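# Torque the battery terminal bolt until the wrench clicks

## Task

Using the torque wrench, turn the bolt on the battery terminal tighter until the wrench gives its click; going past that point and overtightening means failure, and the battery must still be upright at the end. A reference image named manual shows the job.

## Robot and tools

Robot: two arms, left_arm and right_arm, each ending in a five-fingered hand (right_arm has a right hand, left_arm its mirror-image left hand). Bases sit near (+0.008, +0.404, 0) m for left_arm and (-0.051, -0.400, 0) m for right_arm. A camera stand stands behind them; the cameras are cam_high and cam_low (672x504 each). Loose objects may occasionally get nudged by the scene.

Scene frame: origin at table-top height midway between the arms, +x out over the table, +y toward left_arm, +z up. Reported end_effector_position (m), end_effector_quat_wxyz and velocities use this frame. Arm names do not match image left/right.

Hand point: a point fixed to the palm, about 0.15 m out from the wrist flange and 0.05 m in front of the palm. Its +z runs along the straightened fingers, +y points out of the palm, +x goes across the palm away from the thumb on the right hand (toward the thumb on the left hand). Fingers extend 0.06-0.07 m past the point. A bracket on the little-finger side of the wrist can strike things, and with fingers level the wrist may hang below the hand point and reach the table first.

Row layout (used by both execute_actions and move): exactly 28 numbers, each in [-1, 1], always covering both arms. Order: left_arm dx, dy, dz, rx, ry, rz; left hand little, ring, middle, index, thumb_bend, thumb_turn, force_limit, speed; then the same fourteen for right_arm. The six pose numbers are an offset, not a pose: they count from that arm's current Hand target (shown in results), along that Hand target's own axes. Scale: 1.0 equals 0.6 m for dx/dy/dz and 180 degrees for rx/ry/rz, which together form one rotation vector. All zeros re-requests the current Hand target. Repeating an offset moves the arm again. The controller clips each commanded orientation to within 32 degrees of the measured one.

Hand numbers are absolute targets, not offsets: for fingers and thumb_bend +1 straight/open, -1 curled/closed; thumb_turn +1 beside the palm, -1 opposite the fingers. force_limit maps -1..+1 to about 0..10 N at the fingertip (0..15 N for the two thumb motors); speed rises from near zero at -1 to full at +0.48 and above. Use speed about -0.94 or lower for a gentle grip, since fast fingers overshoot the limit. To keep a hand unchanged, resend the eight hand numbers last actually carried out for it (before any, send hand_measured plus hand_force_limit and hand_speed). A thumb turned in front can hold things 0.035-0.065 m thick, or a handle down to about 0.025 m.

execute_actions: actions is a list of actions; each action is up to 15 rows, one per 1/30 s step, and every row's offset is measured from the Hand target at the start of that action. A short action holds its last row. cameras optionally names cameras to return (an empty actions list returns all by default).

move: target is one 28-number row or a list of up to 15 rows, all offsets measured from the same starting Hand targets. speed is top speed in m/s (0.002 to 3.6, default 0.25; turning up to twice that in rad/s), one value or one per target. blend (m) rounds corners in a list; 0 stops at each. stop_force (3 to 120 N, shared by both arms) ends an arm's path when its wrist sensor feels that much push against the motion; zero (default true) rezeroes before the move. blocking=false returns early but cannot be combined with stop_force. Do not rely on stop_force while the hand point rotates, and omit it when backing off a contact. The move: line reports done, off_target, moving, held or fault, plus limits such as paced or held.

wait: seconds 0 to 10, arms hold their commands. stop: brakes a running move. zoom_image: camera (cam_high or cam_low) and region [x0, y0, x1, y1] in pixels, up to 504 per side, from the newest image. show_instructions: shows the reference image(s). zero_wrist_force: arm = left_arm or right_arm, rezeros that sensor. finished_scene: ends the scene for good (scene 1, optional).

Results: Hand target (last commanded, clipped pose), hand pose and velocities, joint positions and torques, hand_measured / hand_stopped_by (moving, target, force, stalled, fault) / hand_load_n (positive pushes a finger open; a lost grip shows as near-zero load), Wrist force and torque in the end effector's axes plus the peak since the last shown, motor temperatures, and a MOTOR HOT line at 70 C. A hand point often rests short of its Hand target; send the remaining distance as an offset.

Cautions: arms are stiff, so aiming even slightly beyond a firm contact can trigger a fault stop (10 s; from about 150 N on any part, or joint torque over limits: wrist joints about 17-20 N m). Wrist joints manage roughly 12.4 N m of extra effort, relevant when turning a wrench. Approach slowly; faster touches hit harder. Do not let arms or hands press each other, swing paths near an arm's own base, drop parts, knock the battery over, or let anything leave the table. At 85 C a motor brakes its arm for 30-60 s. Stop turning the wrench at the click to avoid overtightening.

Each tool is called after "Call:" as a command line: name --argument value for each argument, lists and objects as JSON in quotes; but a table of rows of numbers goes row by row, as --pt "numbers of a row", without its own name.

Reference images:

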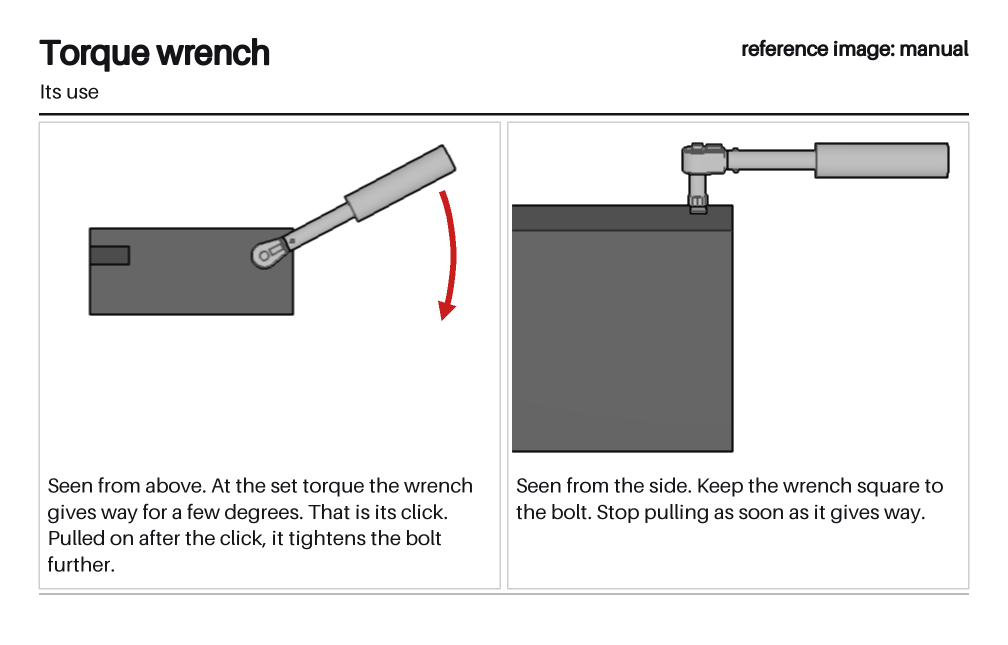

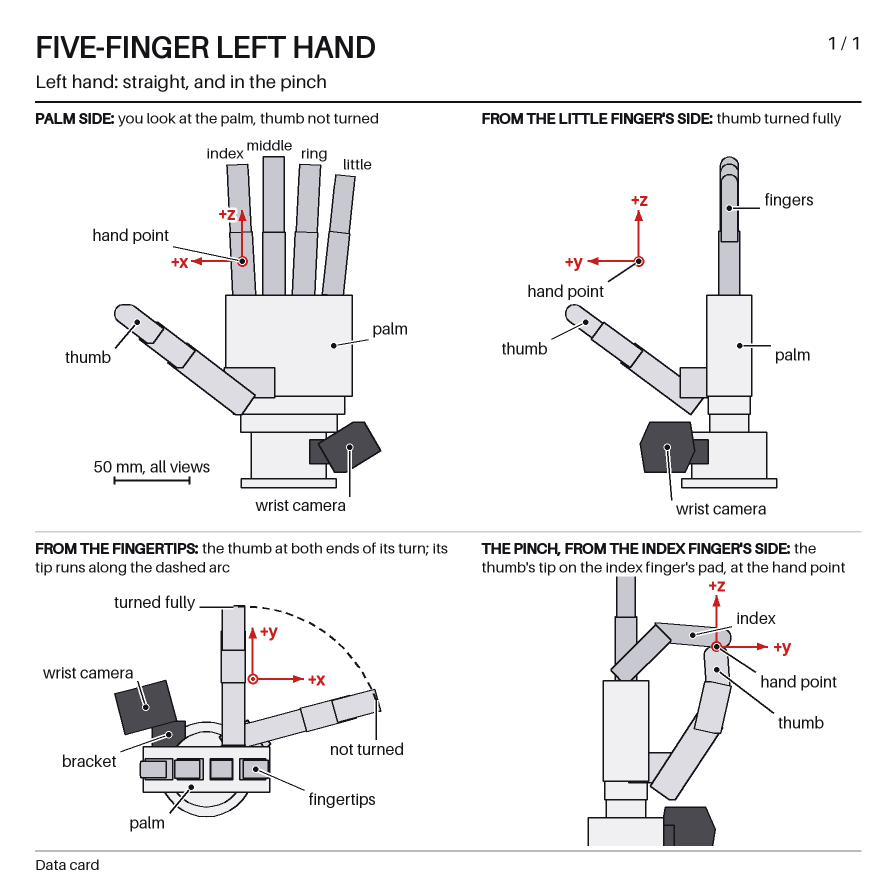

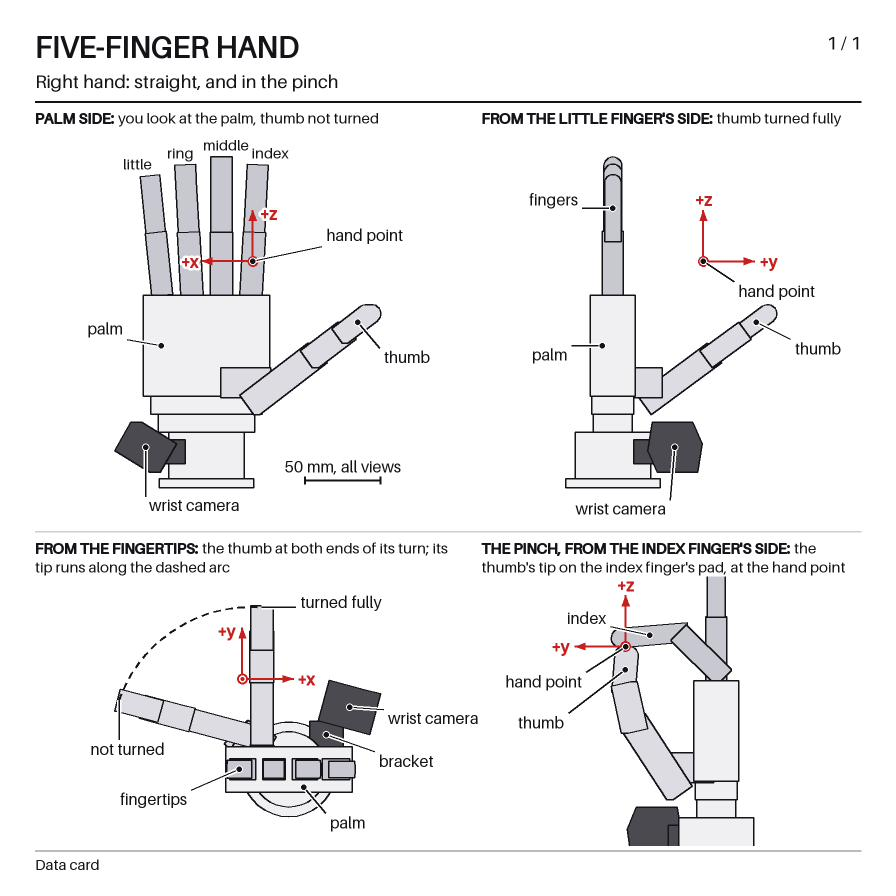

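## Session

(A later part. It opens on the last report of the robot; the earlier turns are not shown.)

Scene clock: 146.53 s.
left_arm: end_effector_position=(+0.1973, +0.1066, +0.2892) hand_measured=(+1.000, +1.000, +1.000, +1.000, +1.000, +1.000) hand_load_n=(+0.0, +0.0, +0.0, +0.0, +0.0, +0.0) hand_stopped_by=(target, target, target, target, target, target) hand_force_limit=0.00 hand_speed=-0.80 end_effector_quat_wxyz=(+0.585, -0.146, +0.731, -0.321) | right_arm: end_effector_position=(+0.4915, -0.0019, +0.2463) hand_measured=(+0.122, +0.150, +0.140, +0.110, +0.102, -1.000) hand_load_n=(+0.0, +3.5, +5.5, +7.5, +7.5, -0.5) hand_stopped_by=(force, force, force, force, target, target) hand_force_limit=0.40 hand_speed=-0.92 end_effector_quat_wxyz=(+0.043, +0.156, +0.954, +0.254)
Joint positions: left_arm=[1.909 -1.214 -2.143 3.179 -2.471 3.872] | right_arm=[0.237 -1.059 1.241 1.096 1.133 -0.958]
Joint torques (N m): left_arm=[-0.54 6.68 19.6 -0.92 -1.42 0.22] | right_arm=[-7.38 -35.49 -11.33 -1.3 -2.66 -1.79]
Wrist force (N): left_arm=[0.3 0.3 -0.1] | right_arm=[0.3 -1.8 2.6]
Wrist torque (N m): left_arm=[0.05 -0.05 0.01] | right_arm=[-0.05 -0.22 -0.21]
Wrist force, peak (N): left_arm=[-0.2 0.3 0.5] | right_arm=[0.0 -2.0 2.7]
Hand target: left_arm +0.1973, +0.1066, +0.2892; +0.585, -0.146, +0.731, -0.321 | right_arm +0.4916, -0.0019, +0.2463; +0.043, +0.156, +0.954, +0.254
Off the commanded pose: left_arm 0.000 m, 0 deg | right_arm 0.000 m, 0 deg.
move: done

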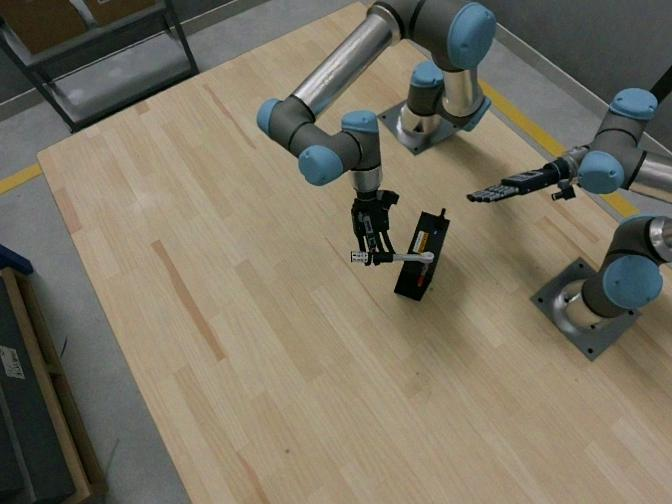

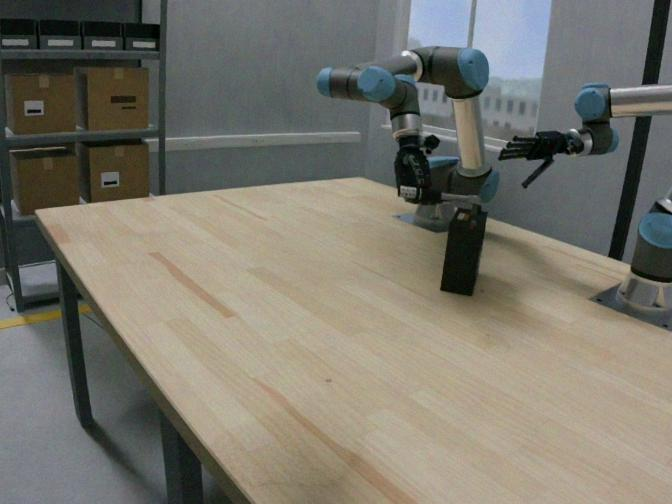

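Call:
move --pt "0 0 0 0 0 0 1 1 1 1 1 1 0 -0.8 -0.0001 0.01 -0.0174 0 0 0 -0.35 -0.4 -0.4 -0.4 0.1 -1 0.4 -0.92" --pt "0 0 0 0 0 0 1 1 1 1 1 1 0 -0.8 0.0681 -0.1142 -0.0736 0.0003 -0.0609 0.1062 -0.35 -0.4 -0.4 -0.4 0.1 -1 0.4 -0.92" --pt "0 0 0 0 0 0 1 1 1 1 1 1 0 -0.8 0.0682 -0.1242 -0.0562 0.0003 -0.0609 0.1062 -0.35 -0.4 -0.4 -0.4 0.1 -1 0.4 -0.92" --speed '[0.1,0.12,0.05]' --blend '[0.005,0.005,0]' --cameras '["all"]'

Call:
zoom_image --camera "cam_high" --region '[360, 180, 460, 280]'

Call:
zoom_image --camera "cam_low" --region '[420, 150, 520, 250]'

Scene clock: 152.13 s.
left_arm: end_effector_position=(+0.1973, +0.1066, +0.2892) hand_measured=(+1.000, +1.000, +1.000, +1.000, +1.000, +1.000) hand_load_n=(+0.0, +0.0, +0.0, +0.0, +0.0, +0.0) hand_stopped_by=(target, target, target, target, target, target) hand_force_limit=0.00 hand_speed=-0.80 end_effector_quat_wxyz=(+0.585, -0.146, +0.731, -0.321) | right_arm: end_effector_position=(+0.4268, -0.0660, +0.2383) hand_measured=(+0.122, +0.150, +0.140, +0.110, +0.102, -1.000) hand_load_n=(+0.0, +3.5, +5.5, +7.5, +8.0, -0.5) hand_stopped_by=(force, force, force, force, target, target) hand_force_limit=0.40 hand_speed=-0.92 end_effector_quat_wxyz=(+0.091, +0.335, +0.906, +0.241)
Joint positions: left_arm=[1.909 -1.214 -2.143 3.179 -2.471 3.872] | right_arm=[0.253 -1.345 1.627 0.85 1.278 -0.557]
Joint torques (N m): left_arm=[-0.66 7.26 20.31 -0.84 -1.39 0.15] | right_arm=[8.45 -23.83 -11.83 -1.41 0.6 2.01]
Wrist force (N): left_arm=[-0.1 0.1 -0.1] | right_arm=[0.5 -1.5 2.9]
Wrist torque (N m): left_arm=[0.01 0.02 -0.01] | right_arm=[-0.03 -0.28 -0.19]
Wrist force, peak (N): left_arm=[-0.3 0.4 0.4] | right_arm=[0.1 -2.1 3.7]
Hand target: left_arm +0.1973, +0.1066, +0.2892; +0.585, -0.146, +0.731, -0.321 | right_arm +0.4268, -0.0660, +0.2383; +0.091, +0.335, +0.906, +0.241
Off the commanded pose: left_arm 0.000 m, 0 deg | right_arm 0.000 m, 0 deg.
move: done

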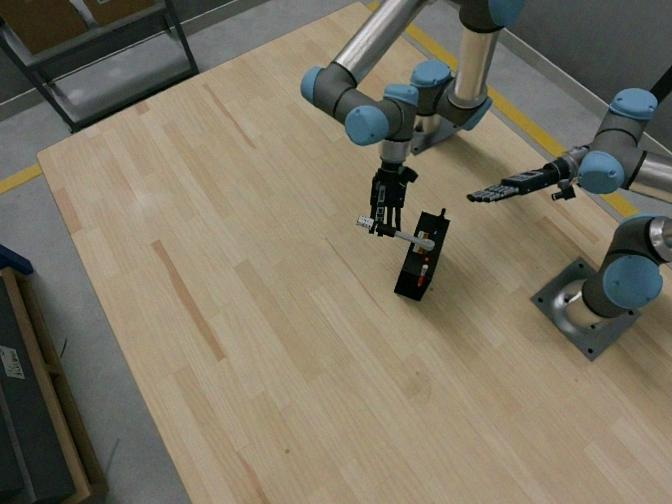

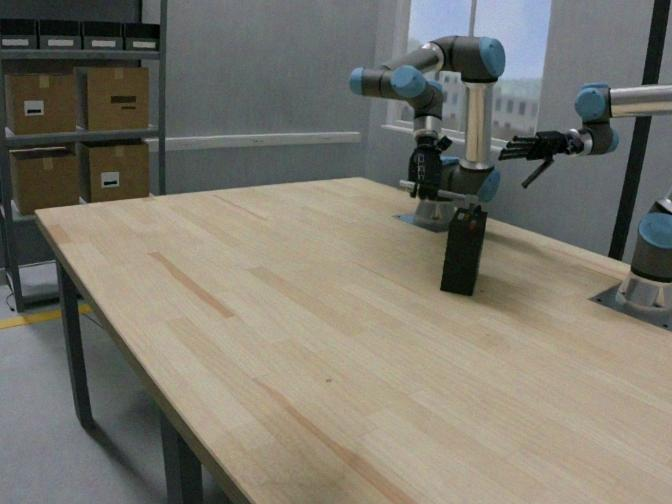

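Scaled by 5.040 from the camera's 672x504 image, which has a finer 960x720 frame.

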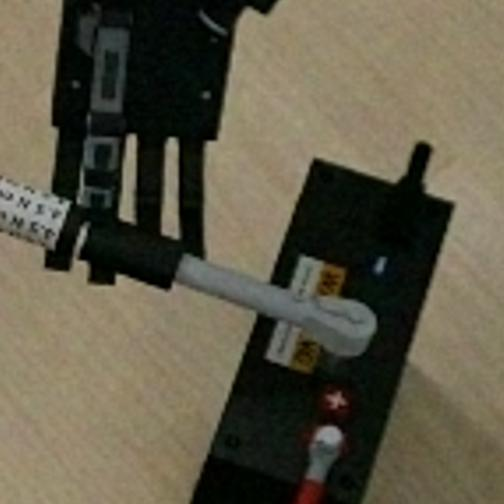

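Scaled by 5.040 from the camera's 672x504 image, which has a finer 960x720 frame.

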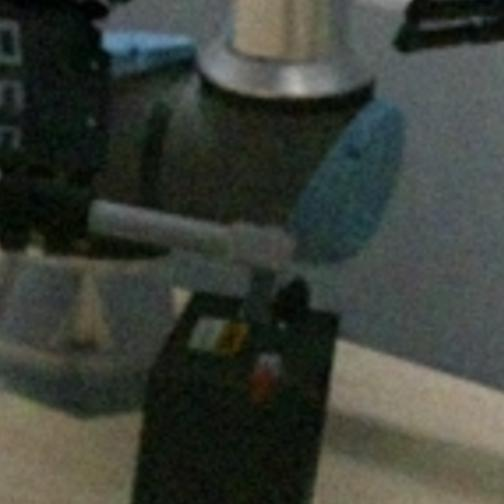

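Call:
move --target '[0,0,0,0,0,0,1,1,1,1,1,1,0,-0.8,0.0001,-0.0116,0.0203,0,0,0,-0.35,-0.4,-0.4,-0.4,0.1,-1,0.4,-0.92]' --speed 0.04 --cameras '["all"]'

Call:
zoom_image --camera "cam_low" --region '[440, 170, 500, 230]'

Scene clock: 153.80 s.
left_arm: end_effector_position=(+0.1973, +0.1066, +0.2892) hand_measured=(+1.000, +1.000, +1.000, +1.000, +1.000, +1.000) hand_load_n=(+0.0, +0.0, +0.0, +0.0, +0.0, +0.0) hand_stopped_by=(target, target, target, target, target, target) hand_force_limit=0.00 hand_speed=-0.80 end_effector_quat_wxyz=(+0.585, -0.146, +0.731, -0.321) | right_arm: end_effector_position=(+0.4268, -0.0660, +0.2243) hand_measured=(+0.122, +0.150, +0.140, +0.110, +0.102, -1.000) hand_load_n=(+0.0, +4.0, +5.0, +7.5, +8.0, -0.5) hand_stopped_by=(force, force, force, force, target, target) hand_force_limit=0.40 hand_speed=-0.92 end_effector_quat_wxyz=(+0.091, +0.335, +0.906, +0.241)
Joint positions: left_arm=[1.909 -1.214 -2.143 3.179 -2.471 3.872] | right_arm=[0.253 -1.335 1.652 0.816 1.278 -0.557]
Joint torques (N m): left_arm=[-0.77 7.35 19.38 -0.74 -1.45 0.05] | right_arm=[8.85 -22.77 -11.43 -1.36 0.16 1.93]
Wrist force (N): left_arm=[-0.1 -0.2 0.3] | right_arm=[0.4 -1.4 2.8]
Wrist torque (N m): left_arm=[-0.05 0.03 0.00] | right_arm=[-0.01 -0.25 -0.18]
Wrist force, peak (N): left_arm=[-0.2 0.4 0.3] | right_arm=[0.2 -1.3 3.0]
Hand target: left_arm +0.1973, +0.1066, +0.2892; +0.585, -0.146, +0.731, -0.321 | right_arm +0.4268, -0.0660, +0.2242; +0.091, +0.335, +0.906, +0.241
Off the commanded pose: left_arm 0.000 m, 0 deg | right_arm 0.000 m, 0 deg.
move: done

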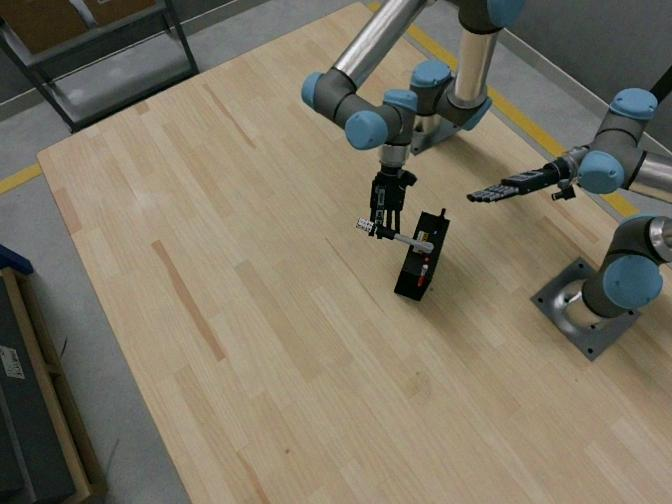

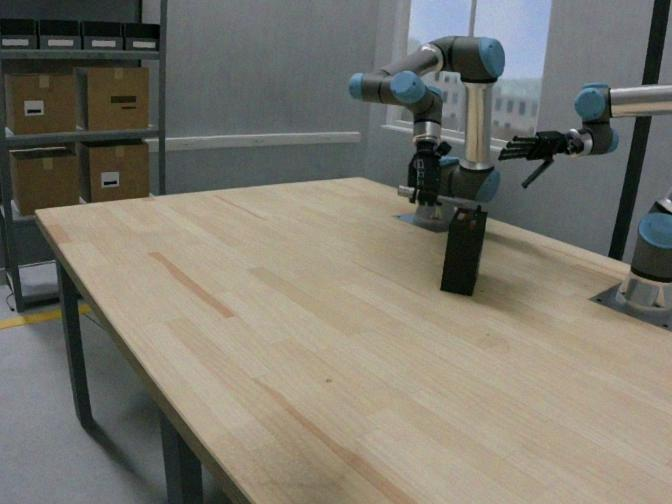

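Scaled by 8.400 from the camera's 672x504 image, which has a finer 960x720 frame.

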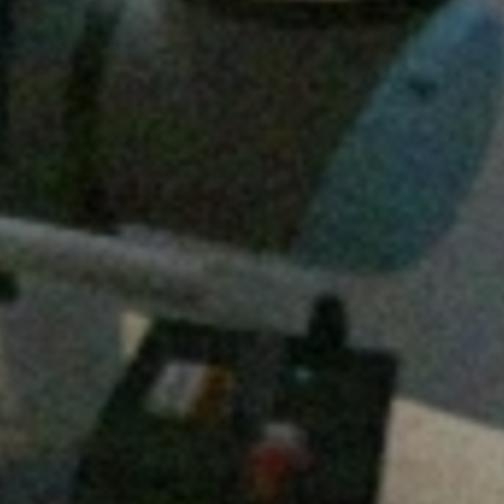

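Call:
zoom_image --camera "cam_high" --region '[390, 215, 450, 275]'

Scaled by 8.400 from the camera's 672x504 image, which has a finer 960x720 frame.

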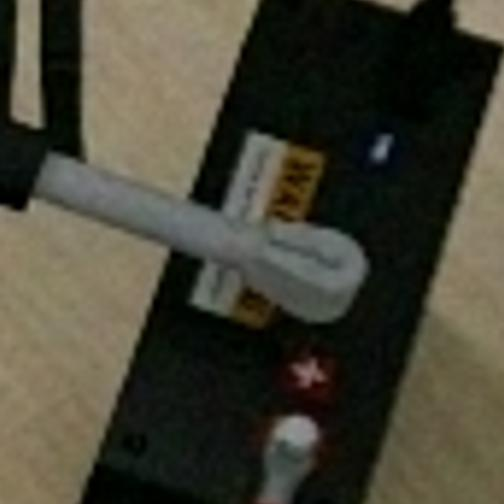

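Call:
move --target '[0,0,0,0,0,0,1,1,1,1,1,1,0,-0.8,0.0001,-0.0125,0.0217,0,0,0,-0.35,-0.4,-0.4,-0.4,0.1,-1,0.4,-0.92]' --speed 0.01 --stop_force 3 --cameras '["all"]'

Call:
zoom_image --camera "cam_low" --region '[440, 170, 500, 230]'

Call:
zoom_image --camera "cam_high" --region '[360, 190, 450, 280]'

Scene clock: 156.20 s.
left_arm: end_effector_position=(+0.1973, +0.1066, +0.2892) hand_measured=(+1.000, +1.000, +1.000, +1.000, +1.000, +1.000) hand_load_n=(+0.0, +0.0, +0.0, +0.0, +0.0, +0.0) hand_stopped_by=(target, target, target, target, target, target) hand_force_limit=0.00 hand_speed=-0.80 end_effector_quat_wxyz=(+0.585, -0.146, +0.731, -0.321) | right_arm: end_effector_position=(+0.4268, -0.0660, +0.2170) hand_measured=(+0.122, +0.150, +0.140, +0.112, +0.102, -1.000) hand_load_n=(+0.0, +0.0, +1.0, +11.5, +6.5, +4.0) hand_stopped_by=(force, force, force, force, target, target) hand_force_limit=0.40 hand_speed=-0.92 end_effector_quat_wxyz=(+0.091, +0.335, +0.906, +0.241)
Joint positions: left_arm=[1.909 -1.214 -2.143 3.179 -2.471 3.872] | right_arm=[0.253 -1.33 1.665 0.798 1.278 -0.557]
Joint torques (N m): left_arm=[0 7.47 18.77 -0.79 -1.52 0.22] | right_arm=[8.05 -37.84 -23.08 4.23 0 1.52]
Wrist force (N): left_arm=[-0.1 0.0 0.3] | right_arm=[1.0 0.4 0.8]
Wrist torque (N m): left_arm=[-0.02 0.02 -0.01] | right_arm=[-0.07 0.06 0.02]
Wrist force, peak (N): left_arm=[-0.3 0.2 0.5] | right_arm=[0.5 -1.5 2.9]
Hand target: left_arm +0.1973, +0.1066, +0.2892; +0.585, -0.146, +0.731, -0.321 | right_arm +0.4268, -0.0660, +0.2170; +0.091, +0.335, +0.906, +0.241 (not the last commanded pose)
Off the commanded pose: left_arm 0.000 m, 0 deg | right_arm 0.008 m, 0 deg.
move: contact (right_arm)

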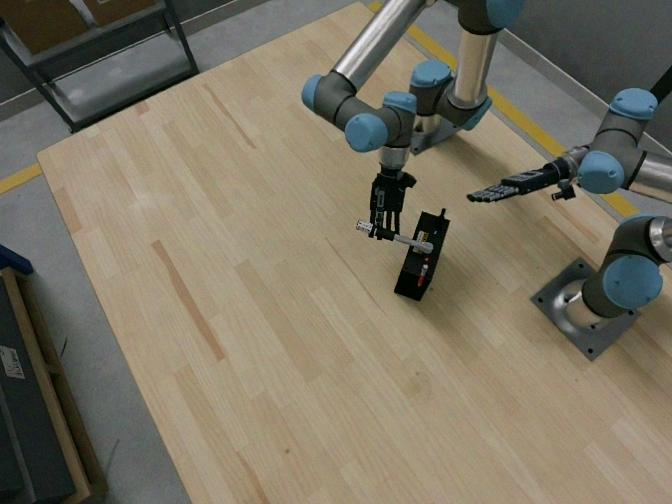

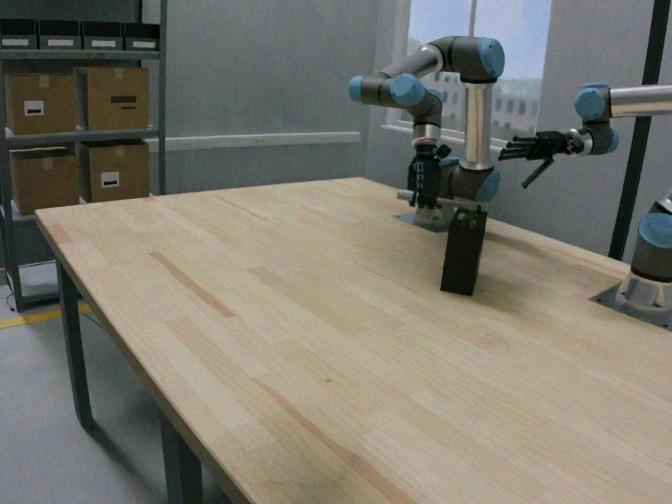

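Scaled by 8.400 from the camera's 672x504 image, which has a finer 960x720 frame.

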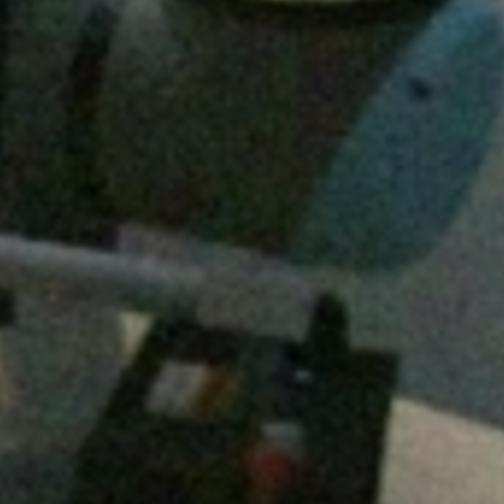

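Scaled by 5.600 from the camera's 672x504 image, which has a finer 960x720 frame.

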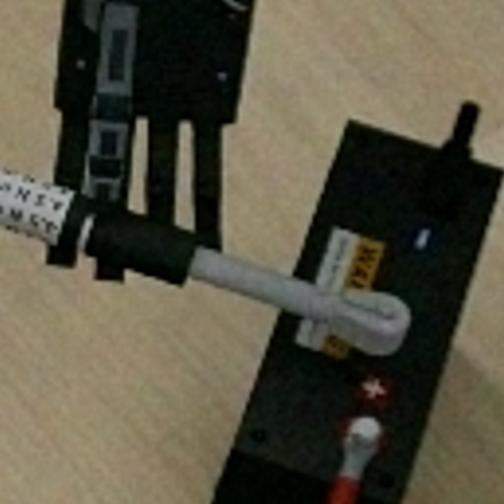

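Call:
move --target '[0,0,0,0,0,0,1,1,1,1,1,1,0,-0.8,0,0,0,0,0,0,-0.35,-0.4,-0.4,-0.4,0.4,-1,0.4,-0.6]' --cameras '["all"]'

Call:
zoom_image --camera "cam_low" --region '[390, 140, 490, 240]'

Call:
zoom_image --camera "cam_high" --region '[350, 170, 450, 270]'

Scene clock: 157.43 s.
left_arm: end_effector_position=(+0.1973, +0.1066, +0.2892) hand_measured=(+1.000, +1.000, +1.000, +1.000, +1.000, +1.000) hand_load_n=(+0.0, +0.0, +0.0, +0.0, +0.0, +0.0) hand_stopped_by=(target, target, target, target, target, target) hand_force_limit=0.00 hand_speed=-0.80 end_effector_quat_wxyz=(+0.585, -0.146, +0.731, -0.321) | right_arm: end_effector_position=(+0.4268, -0.0660, +0.2170) hand_measured=(+0.122, +0.150, +0.140, +0.110, +0.400, -1.000) hand_load_n=(+0.0, +0.0, +0.0, +1.5, +0.0, +0.0) hand_stopped_by=(force, force, force, force, target, target) hand_force_limit=0.40 hand_speed=-0.60 end_effector_quat_wxyz=(+0.091, +0.335, +0.906, +0.241)
Joint positions: left_arm=[1.909 -1.214 -2.143 3.179 -2.471 3.872] | right_arm=[0.253 -1.33 1.665 0.798 1.278 -0.557]
Joint torques (N m): left_arm=[-0.31 6.53 19.79 -0.83 -1.49 0.12] | right_arm=[7.32 -36.57 -22.62 3.86 0.08 1.64]
Wrist force (N): left_arm=[-0.1 0.1 0.0] | right_arm=[0.7 -0.7 1.8]
Wrist torque (N m): left_arm=[0.00 0.01 0.00] | right_arm=[-0.02 -0.11 -0.09]
Wrist force, peak (N): left_arm=[0.0 0.4 0.4] | right_arm=[0.9 -0.8 1.8]
Hand target: left_arm +0.1973, +0.1066, +0.2892; +0.585, -0.146, +0.731, -0.321 | right_arm +0.4268, -0.0660, +0.2170; +0.091, +0.335, +0.906, +0.241
Off the commanded pose: left_arm 0.000 m, 0 deg | right_arm 0.000 m, 0 deg.
move: done

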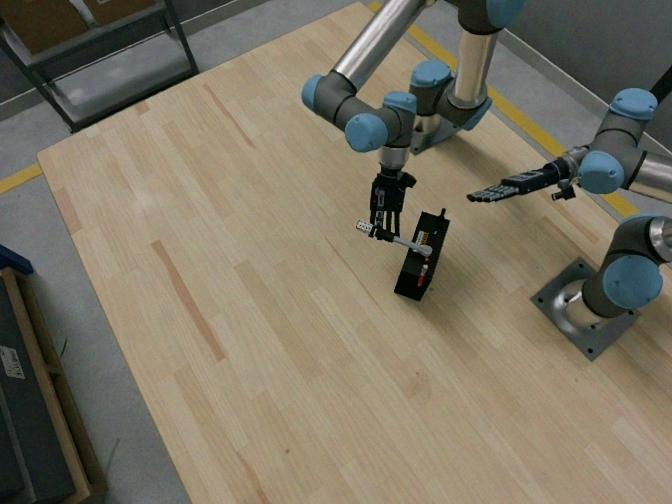

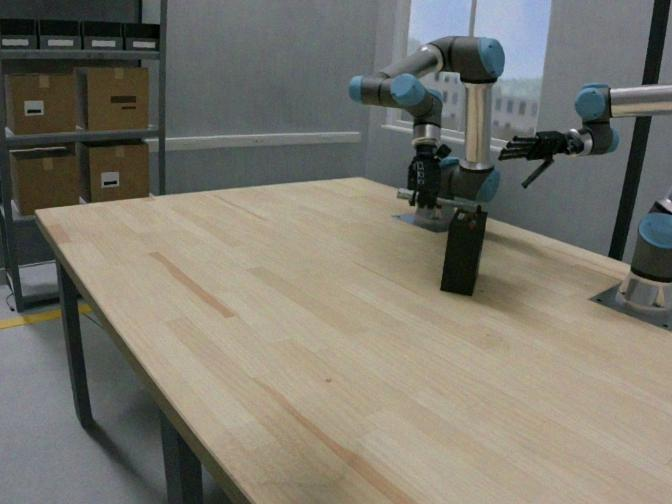

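Scaled by 5.040 from the camera's 672x504 image, which has a finer 960x720 frame.

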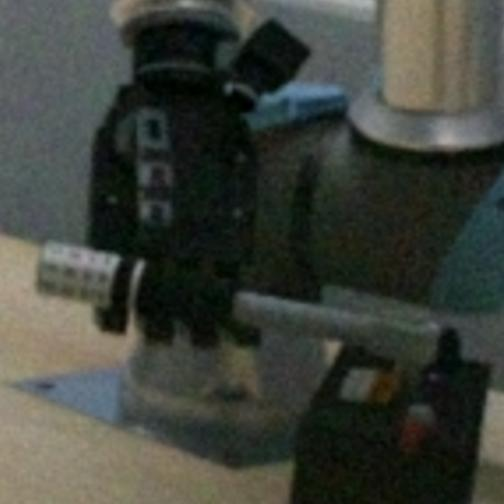

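Scaled by 5.040 from the camera's 672x504 image, which has a finer 960x720 frame.

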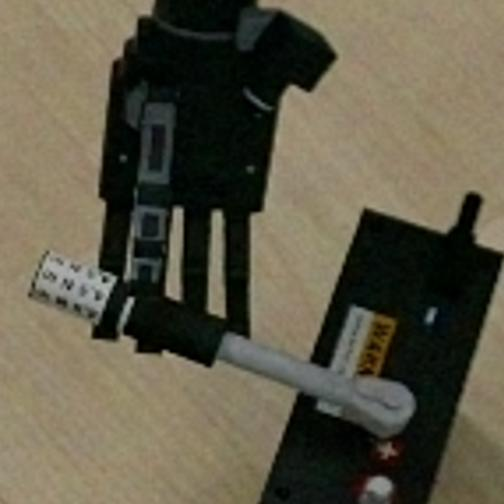

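Call:
move --target '[0,0,0,0,0,0,1,1,1,1,1,1,0,-0.8,0.0025,0.0003,0.001,0.0003,-0.047,0.0818,-0.35,-0.4,-0.4,-0.4,0.4,-1,0.4,-0.6]' --speed 0.08 --cameras '["all"]'

Call:
zoom_image --camera "cam_low" --region '[390, 140, 490, 240]'

Call:
zoom_image --camera "cam_high" --region '[350, 170, 450, 270]'

Scene clock: 163.17 s.
left_arm: end_effector_position=(+0.1973, +0.1066, +0.2892) hand_measured=(+1.000, +1.000, +1.000, +1.000, +1.000, +1.000) hand_load_n=(+0.0, +0.0, +0.0, +0.0, +0.0, +0.0) hand_stopped_by=(target, target, target, target, target, target) hand_force_limit=0.00 hand_speed=-0.80 end_effector_quat_wxyz=(+0.585, -0.146, +0.731, -0.321) | right_arm: end_effector_position=(+0.4260, -0.0647, +0.2166) hand_measured=(+0.122, +0.150, +0.140, +0.110, +0.400, -1.000) hand_load_n=(+0.0, +0.5, +0.0, +1.0, +0.0, +0.0) hand_stopped_by=(force, force, force, force, target, target) hand_force_limit=0.40 hand_speed=-0.60 end_effector_quat_wxyz=(+0.125, +0.465, +0.847, +0.225)
Joint positions: left_arm=[1.909 -1.214 -2.143 3.179 -2.471 3.872] | right_arm=[0.391 -1.329 1.647 0.739 1.48 -0.164]
Joint torques (N m): left_arm=[-0.02 6.67 19.19 -0.87 -1.67 0.19] | right_arm=[8.71 -22.96 -23.8 -1.7 0.83 1.49]
Wrist force (N): left_arm=[-0.2 0.1 0.2] | right_arm=[0.4 -0.6 1.7]
Wrist torque (N m): left_arm=[-0.01 0.04 -0.02] | right_arm=[-0.01 -0.11 -0.08]
Wrist force, peak (N): left_arm=[0.2 0.5 0.3] | right_arm=[0.8 -0.7 2.1]
Hand target: left_arm +0.1973, +0.1066, +0.2892; +0.585, -0.146, +0.731, -0.321 | right_arm +0.4260, -0.0647, +0.2166; +0.125, +0.465, +0.847, +0.225
Off the commanded pose: left_arm 0.000 m, 0 deg | right_arm 0.000 m, 0 deg.
move: done

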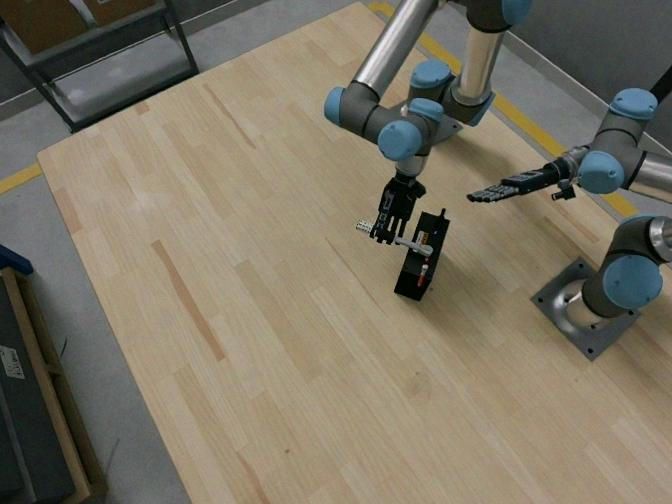

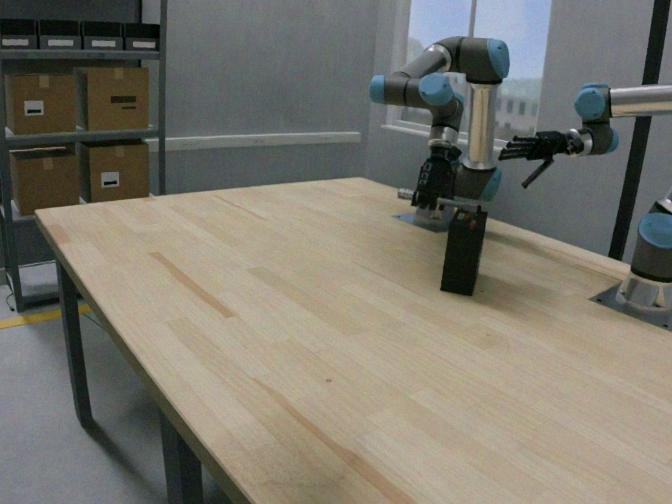

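Scaled by 5.040 from the camera's 672x504 image, which has a finer 960x720 frame.

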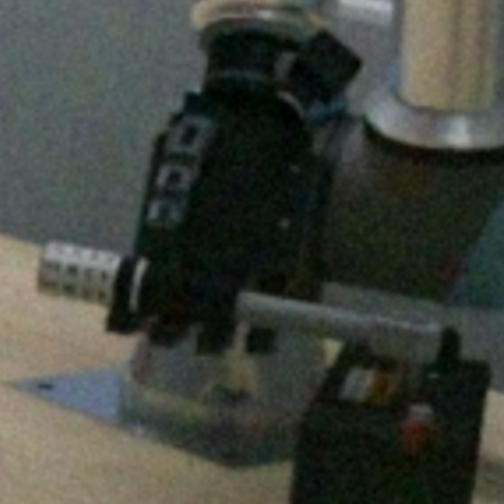

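Scaled by 5.040 from the camera's 672x504 image, which has a finer 960x720 frame.

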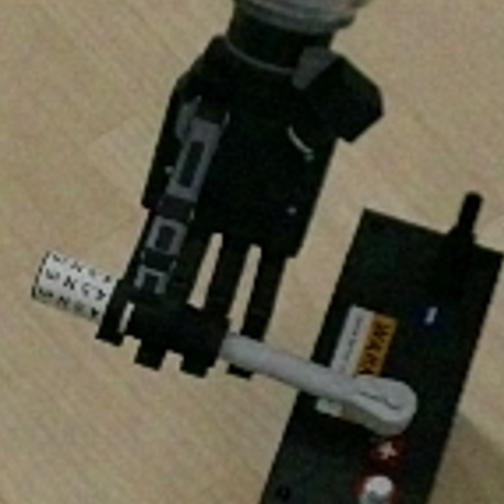

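Call:
move --target '[0,0,0,0,0,0,1,1,1,1,1,1,0,-0.8,0,0,0.0133,0,0,0,0,0,0,0,0.4,-1,-0.2,-0.92]' --speed 0.02

Call:
move --target '[0,0,0,0,0,0,1,1,1,1,1,1,0,-0.8,0,0,0,0,0,0,0,0,0,0,0.12,-1,-0.5,-0.9]' --cameras '["all"]'

Call:
zoom_image --camera "cam_low" --region '[390, 140, 490, 240]'

Call:
zoom_image --camera "cam_high" --region '[350, 170, 450, 270]'

Scene clock: 164.67 s.
left_arm: end_effector_position=(+0.1973, +0.1066, +0.2892) hand_measured=(+1.000, +1.000, +1.000, +1.000, +1.000, +1.000) hand_load_n=(+0.0, +0.0, +0.0, +0.0, +0.0, +0.0) hand_stopped_by=(target, target, target, target, target, target) hand_force_limit=0.00 hand_speed=-0.80 end_effector_quat_wxyz=(+0.585, -0.146, +0.731, -0.321) | right_arm: end_effector_position=(+0.4293, -0.0626, +0.2097) hand_measured=(+0.000, +0.000, +0.000, +0.000, +0.400, -1.000) hand_load_n=(+0.0, +0.0, +0.0, +0.0, -0.5, +0.0) hand_stopped_by=(target, target, target, target, target, target) hand_force_limit=-0.20 hand_speed=-0.92 end_effector_quat_wxyz=(+0.125, +0.465, +0.847, +0.225)
Joint positions: left_arm=[1.909 -1.214 -2.143 3.179 -2.471 3.872] | right_arm=[0.393 -1.314 1.647 0.724 1.481 -0.162]
Joint torques (N m): left_arm=[-0.2 7.11 19.64 -0.92 -1.64 0.26] | right_arm=[8.44 -23.92 -12.79 -1.59 0.79 1.93]
Wrist force (N): left_arm=[0.2 0.4 0.2] | right_arm=[0.7 -0.8 2.0]
Wrist torque (N m): left_arm=[0.04 -0.03 0.00] | right_arm=[-0.02 -0.17 -0.14]
Wrist force, peak (N): left_arm=[0.0 0.4 0.5] | right_arm=[0.3 -1.0 2.3]
Hand target: left_arm +0.1973, +0.1066, +0.2892; +0.585, -0.146, +0.731, -0.321 | right_arm +0.4293, -0.0626, +0.2097; +0.125, +0.465, +0.847, +0.225
Off the commanded pose: left_arm 0.000 m, 0 deg | right_arm 0.000 m, 0 deg.
move: done

Scene clock: 166.87 s.
left_arm: end_effector_position=(+0.1973, +0.1066, +0.2892) hand_measured=(+1.000, +1.000, +1.000, +1.000, +1.000, +1.000) hand_load_n=(+0.0, +0.0, +0.0, +0.0, +0.0, +0.0) hand_stopped_by=(target, target, target, target, target, target) hand_force_limit=0.00 hand_speed=-0.80 end_effector_quat_wxyz=(+0.585, -0.146, +0.731, -0.321) | right_arm: end_effector_position=(+0.4293, -0.0626, +0.2097) hand_measured=(+0.000, +0.000, +0.000, +0.000, +0.120, -1.000) hand_load_n=(+0.5, +1.0, +0.0, +0.0, +1.0, +0.0) hand_stopped_by=(target, target, target, target, target, target) hand_force_limit=-0.50 hand_speed=-0.90 end_effector_quat_wxyz=(+0.125, +0.465, +0.847, +0.225)
Joint positions: left_arm=[1.909 -1.214 -2.143 3.179 -2.471 3.872] | right_arm=[0.393 -1.314 1.647 0.724 1.481 -0.162]
Joint torques (N m): left_arm=[-0.55 7.06 19.42 -0.97 -1.74 0.19] | right_arm=[-4.1 -37.49 -22.29 3.01 -1.03 1.39]
Wrist force (N): left_arm=[0.0 0.4 -0.3] | right_arm=[0.4 -1.2 2.2]
Wrist torque (N m): left_arm=[0.06 0.00 -0.01] | right_arm=[-0.09 -0.21 -0.16]
Wrist force, peak (N): left_arm=[-0.5 0.1 0.3] | right_arm=[0.4 -1.4 2.9]
Hand target: left_arm +0.1973, +0.1066, +0.2892; +0.585, -0.146, +0.731, -0.321 | right_arm +0.4293, -0.0626, +0.2097; +0.125, +0.465, +0.847, +0.225
Off the commanded pose: left_arm 0.000 m, 0 deg | right_arm 0.000 m, 0 deg.
move: done

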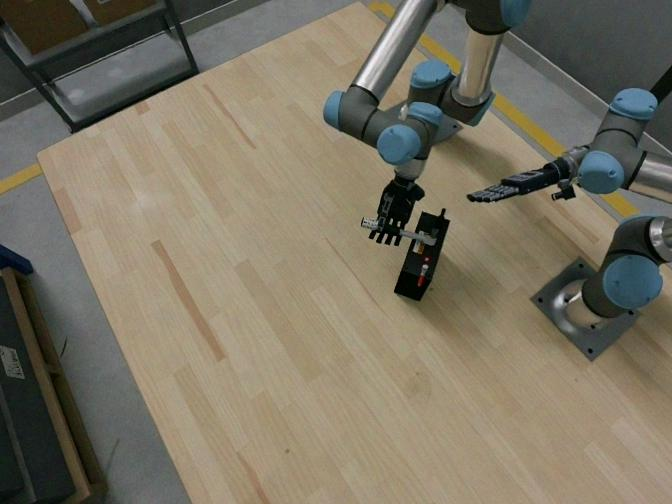

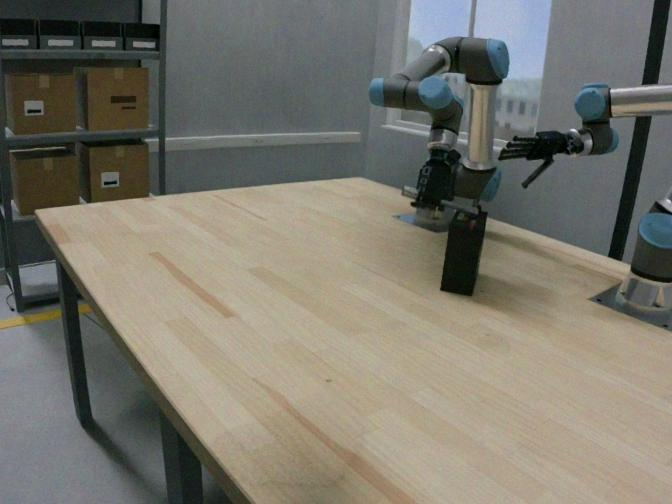

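Scaled by 5.040 from the camera's 672x504 image, which has a finer 960x720 frame.

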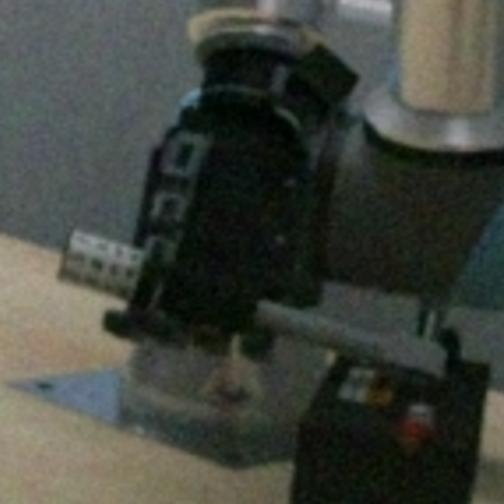

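Scaled by 5.040 from the camera's 672x504 image, which has a finer 960x720 frame.

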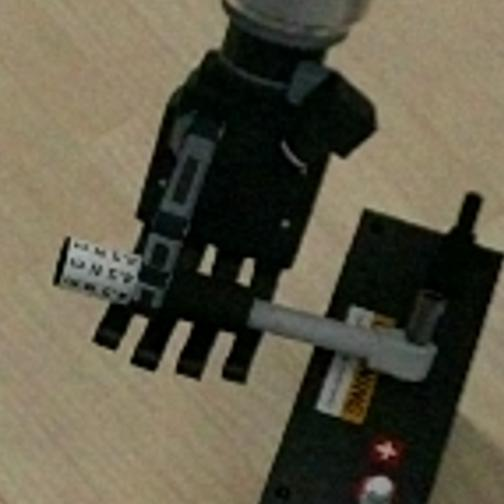

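Call:
move --target '[0,0,0,0,0,0,1,1,1,1,1,1,0,-0.8,0,0,0,0,0,0,0,0,0,0,0.02,-1,-0.5,-0.9]'

Call:
move --pt "0 0 0 0 0 0 1 1 1 1 1 1 0 -0.8 -0.0002 0.0415 -0.0723 0 0 0 0 0 0 0 0.02 -1 -0.5 -0.9" --pt "0 0 0 0 0 0 1 1 1 1 1 1 0 -0.8 -0.3705 -0.1688 -0.013 0.0004 -0.0829 0.1445 0 0 0 0 0.02 -1 -0.5 -0.9" --speed '[0.06,0.15]' --blend '[0.01,0]' --cameras '["all"]'

Call:
zoom_image --camera "cam_high" --region '[250, 110, 390, 250]'

Call:
zoom_image --camera "cam_low" --region '[280, 110, 420, 250]'

Scene clock: 178.80 s.
left_arm: end_effector_position=(+0.1973, +0.1066, +0.2892) hand_measured=(+1.000, +1.000, +1.000, +1.000, +1.000, +1.000) hand_load_n=(+0.0, +0.0, +0.0, +0.0, +0.0, +0.0) hand_stopped_by=(target, target, target, target, target, target) hand_force_limit=0.00 hand_speed=-0.80 end_effector_quat_wxyz=(+0.585, -0.146, +0.731, -0.321) | right_arm: end_effector_position=(+0.4293, -0.0626, +0.2097) hand_measured=(+0.000, +0.000, +0.000, +0.000, +0.020, -1.000) hand_load_n=(+0.5, +1.5, +0.0, +0.0, +1.0, +0.0) hand_stopped_by=(target, target, target, target, target, target) hand_force_limit=-0.50 hand_speed=-0.90 end_effector_quat_wxyz=(+0.125, +0.465, +0.847, +0.225)
Joint positions: left_arm=[1.909 -1.214 -2.143 3.179 -2.471 3.872] | right_arm=[0.393 -1.314 1.647 0.724 1.481 -0.162]
Joint torques (N m): left_arm=[-1.7 6.84 19.27 -0.87 -1.53 0.25] | right_arm=[-4.12 -36.18 -23.5 3.16 -0.54 0.9]
Wrist force (N): left_arm=[0.2 0.0 0.1] | right_arm=[0.6 -1.2 2.3]
Wrist torque (N m): left_arm=[-0.02 -0.02 0.01] | right_arm=[-0.08 -0.24 -0.16]
Wrist force, peak (N): left_arm=[0.2 0.0 0.4] | right_arm=[0.5 -1.4 2.7]
Hand target: left_arm +0.1973, +0.1066, +0.2892; +0.585, -0.146, +0.731, -0.321 | right_arm +0.4293, -0.0626, +0.2097; +0.125, +0.465, +0.847, +0.225
Off the commanded pose: left_arm 0.000 m, 0 deg | right_arm 0.000 m, 0 deg.
move: done

Scene clock: 181.87 s.
left_arm: end_effector_position=(+0.1973, +0.1066, +0.2892) hand_measured=(+1.000, +1.000, +1.000, +1.000, +1.000, +1.000) hand_load_n=(+0.0, +0.0, +0.0, +0.0, +0.0, +0.0) hand_stopped_by=(target, target, target, target, target, target) hand_force_limit=0.00 hand_speed=-0.80 end_effector_quat_wxyz=(+0.585, -0.146, +0.731, -0.321) | right_arm: end_effector_position=(+0.4710, -0.2994, +0.1665) hand_measured=(+0.000, +0.000, +0.000, +0.000, +0.020, -1.000) hand_load_n=(+1.0, +0.0, +0.0, +0.5, +0.0, +0.0) hand_stopped_by=(target, target, target, target, target, target) hand_force_limit=-0.50 hand_speed=-0.90 end_effector_quat_wxyz=(+0.179, +0.669, +0.698, +0.185)
Joint positions: left_arm=[1.909 -1.214 -2.143 3.179 -2.471 3.872] | right_arm=[-0.013 -1.388 1.857 0.581 1.539 -0.06]
Joint torques (N m): left_arm=[-0.43 6.2 18.85 -0.82 -1.81 0.05] | right_arm=[-7.83 -18.33 -10.45 -1.66 1.09 1.65]
Wrist force (N): left_arm=[0.2 0.3 0.0] | right_arm=[0.1 -1.5 2.6]
Wrist torque (N m): left_arm=[0.03 -0.02 0.00] | right_arm=[-0.09 -0.21 -0.20]
Wrist force, peak (N): left_arm=[-0.2 0.5 0.2] | right_arm=[0.7 -2.0 2.9]
Hand target: left_arm +0.1973, +0.1066, +0.2892; +0.585, -0.146, +0.731, -0.321 | right_arm +0.4710, -0.2995, +0.1665; +0.179, +0.669, +0.698, +0.185
Off the commanded pose: left_arm 0.000 m, 0 deg | right_arm 0.000 m, 0 deg.
move: done

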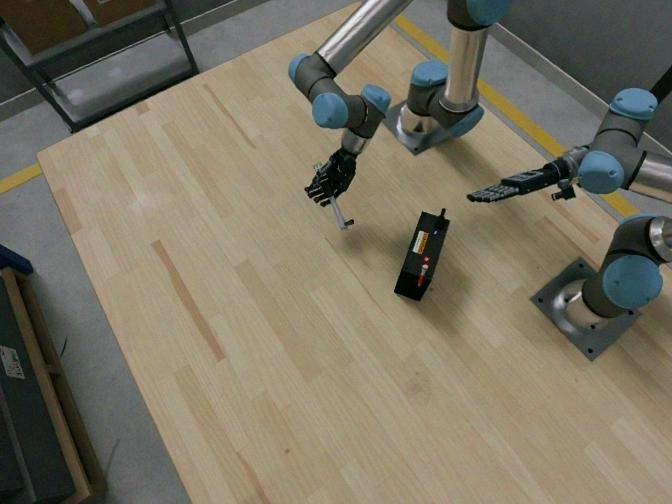

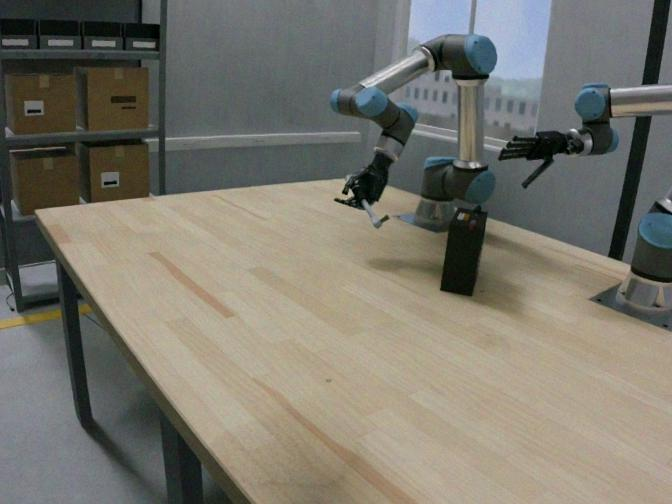

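Scaled by 3.600 from the camera's 672x504 image, which has a finer 960x720 frame.

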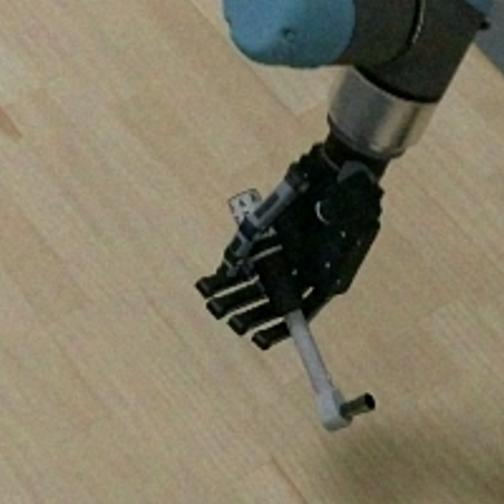

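Scaled by 3.600 from the camera's 672x504 image, which has a finer 960x720 frame.

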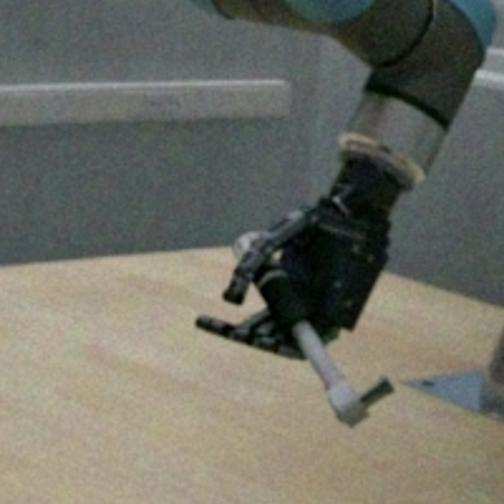

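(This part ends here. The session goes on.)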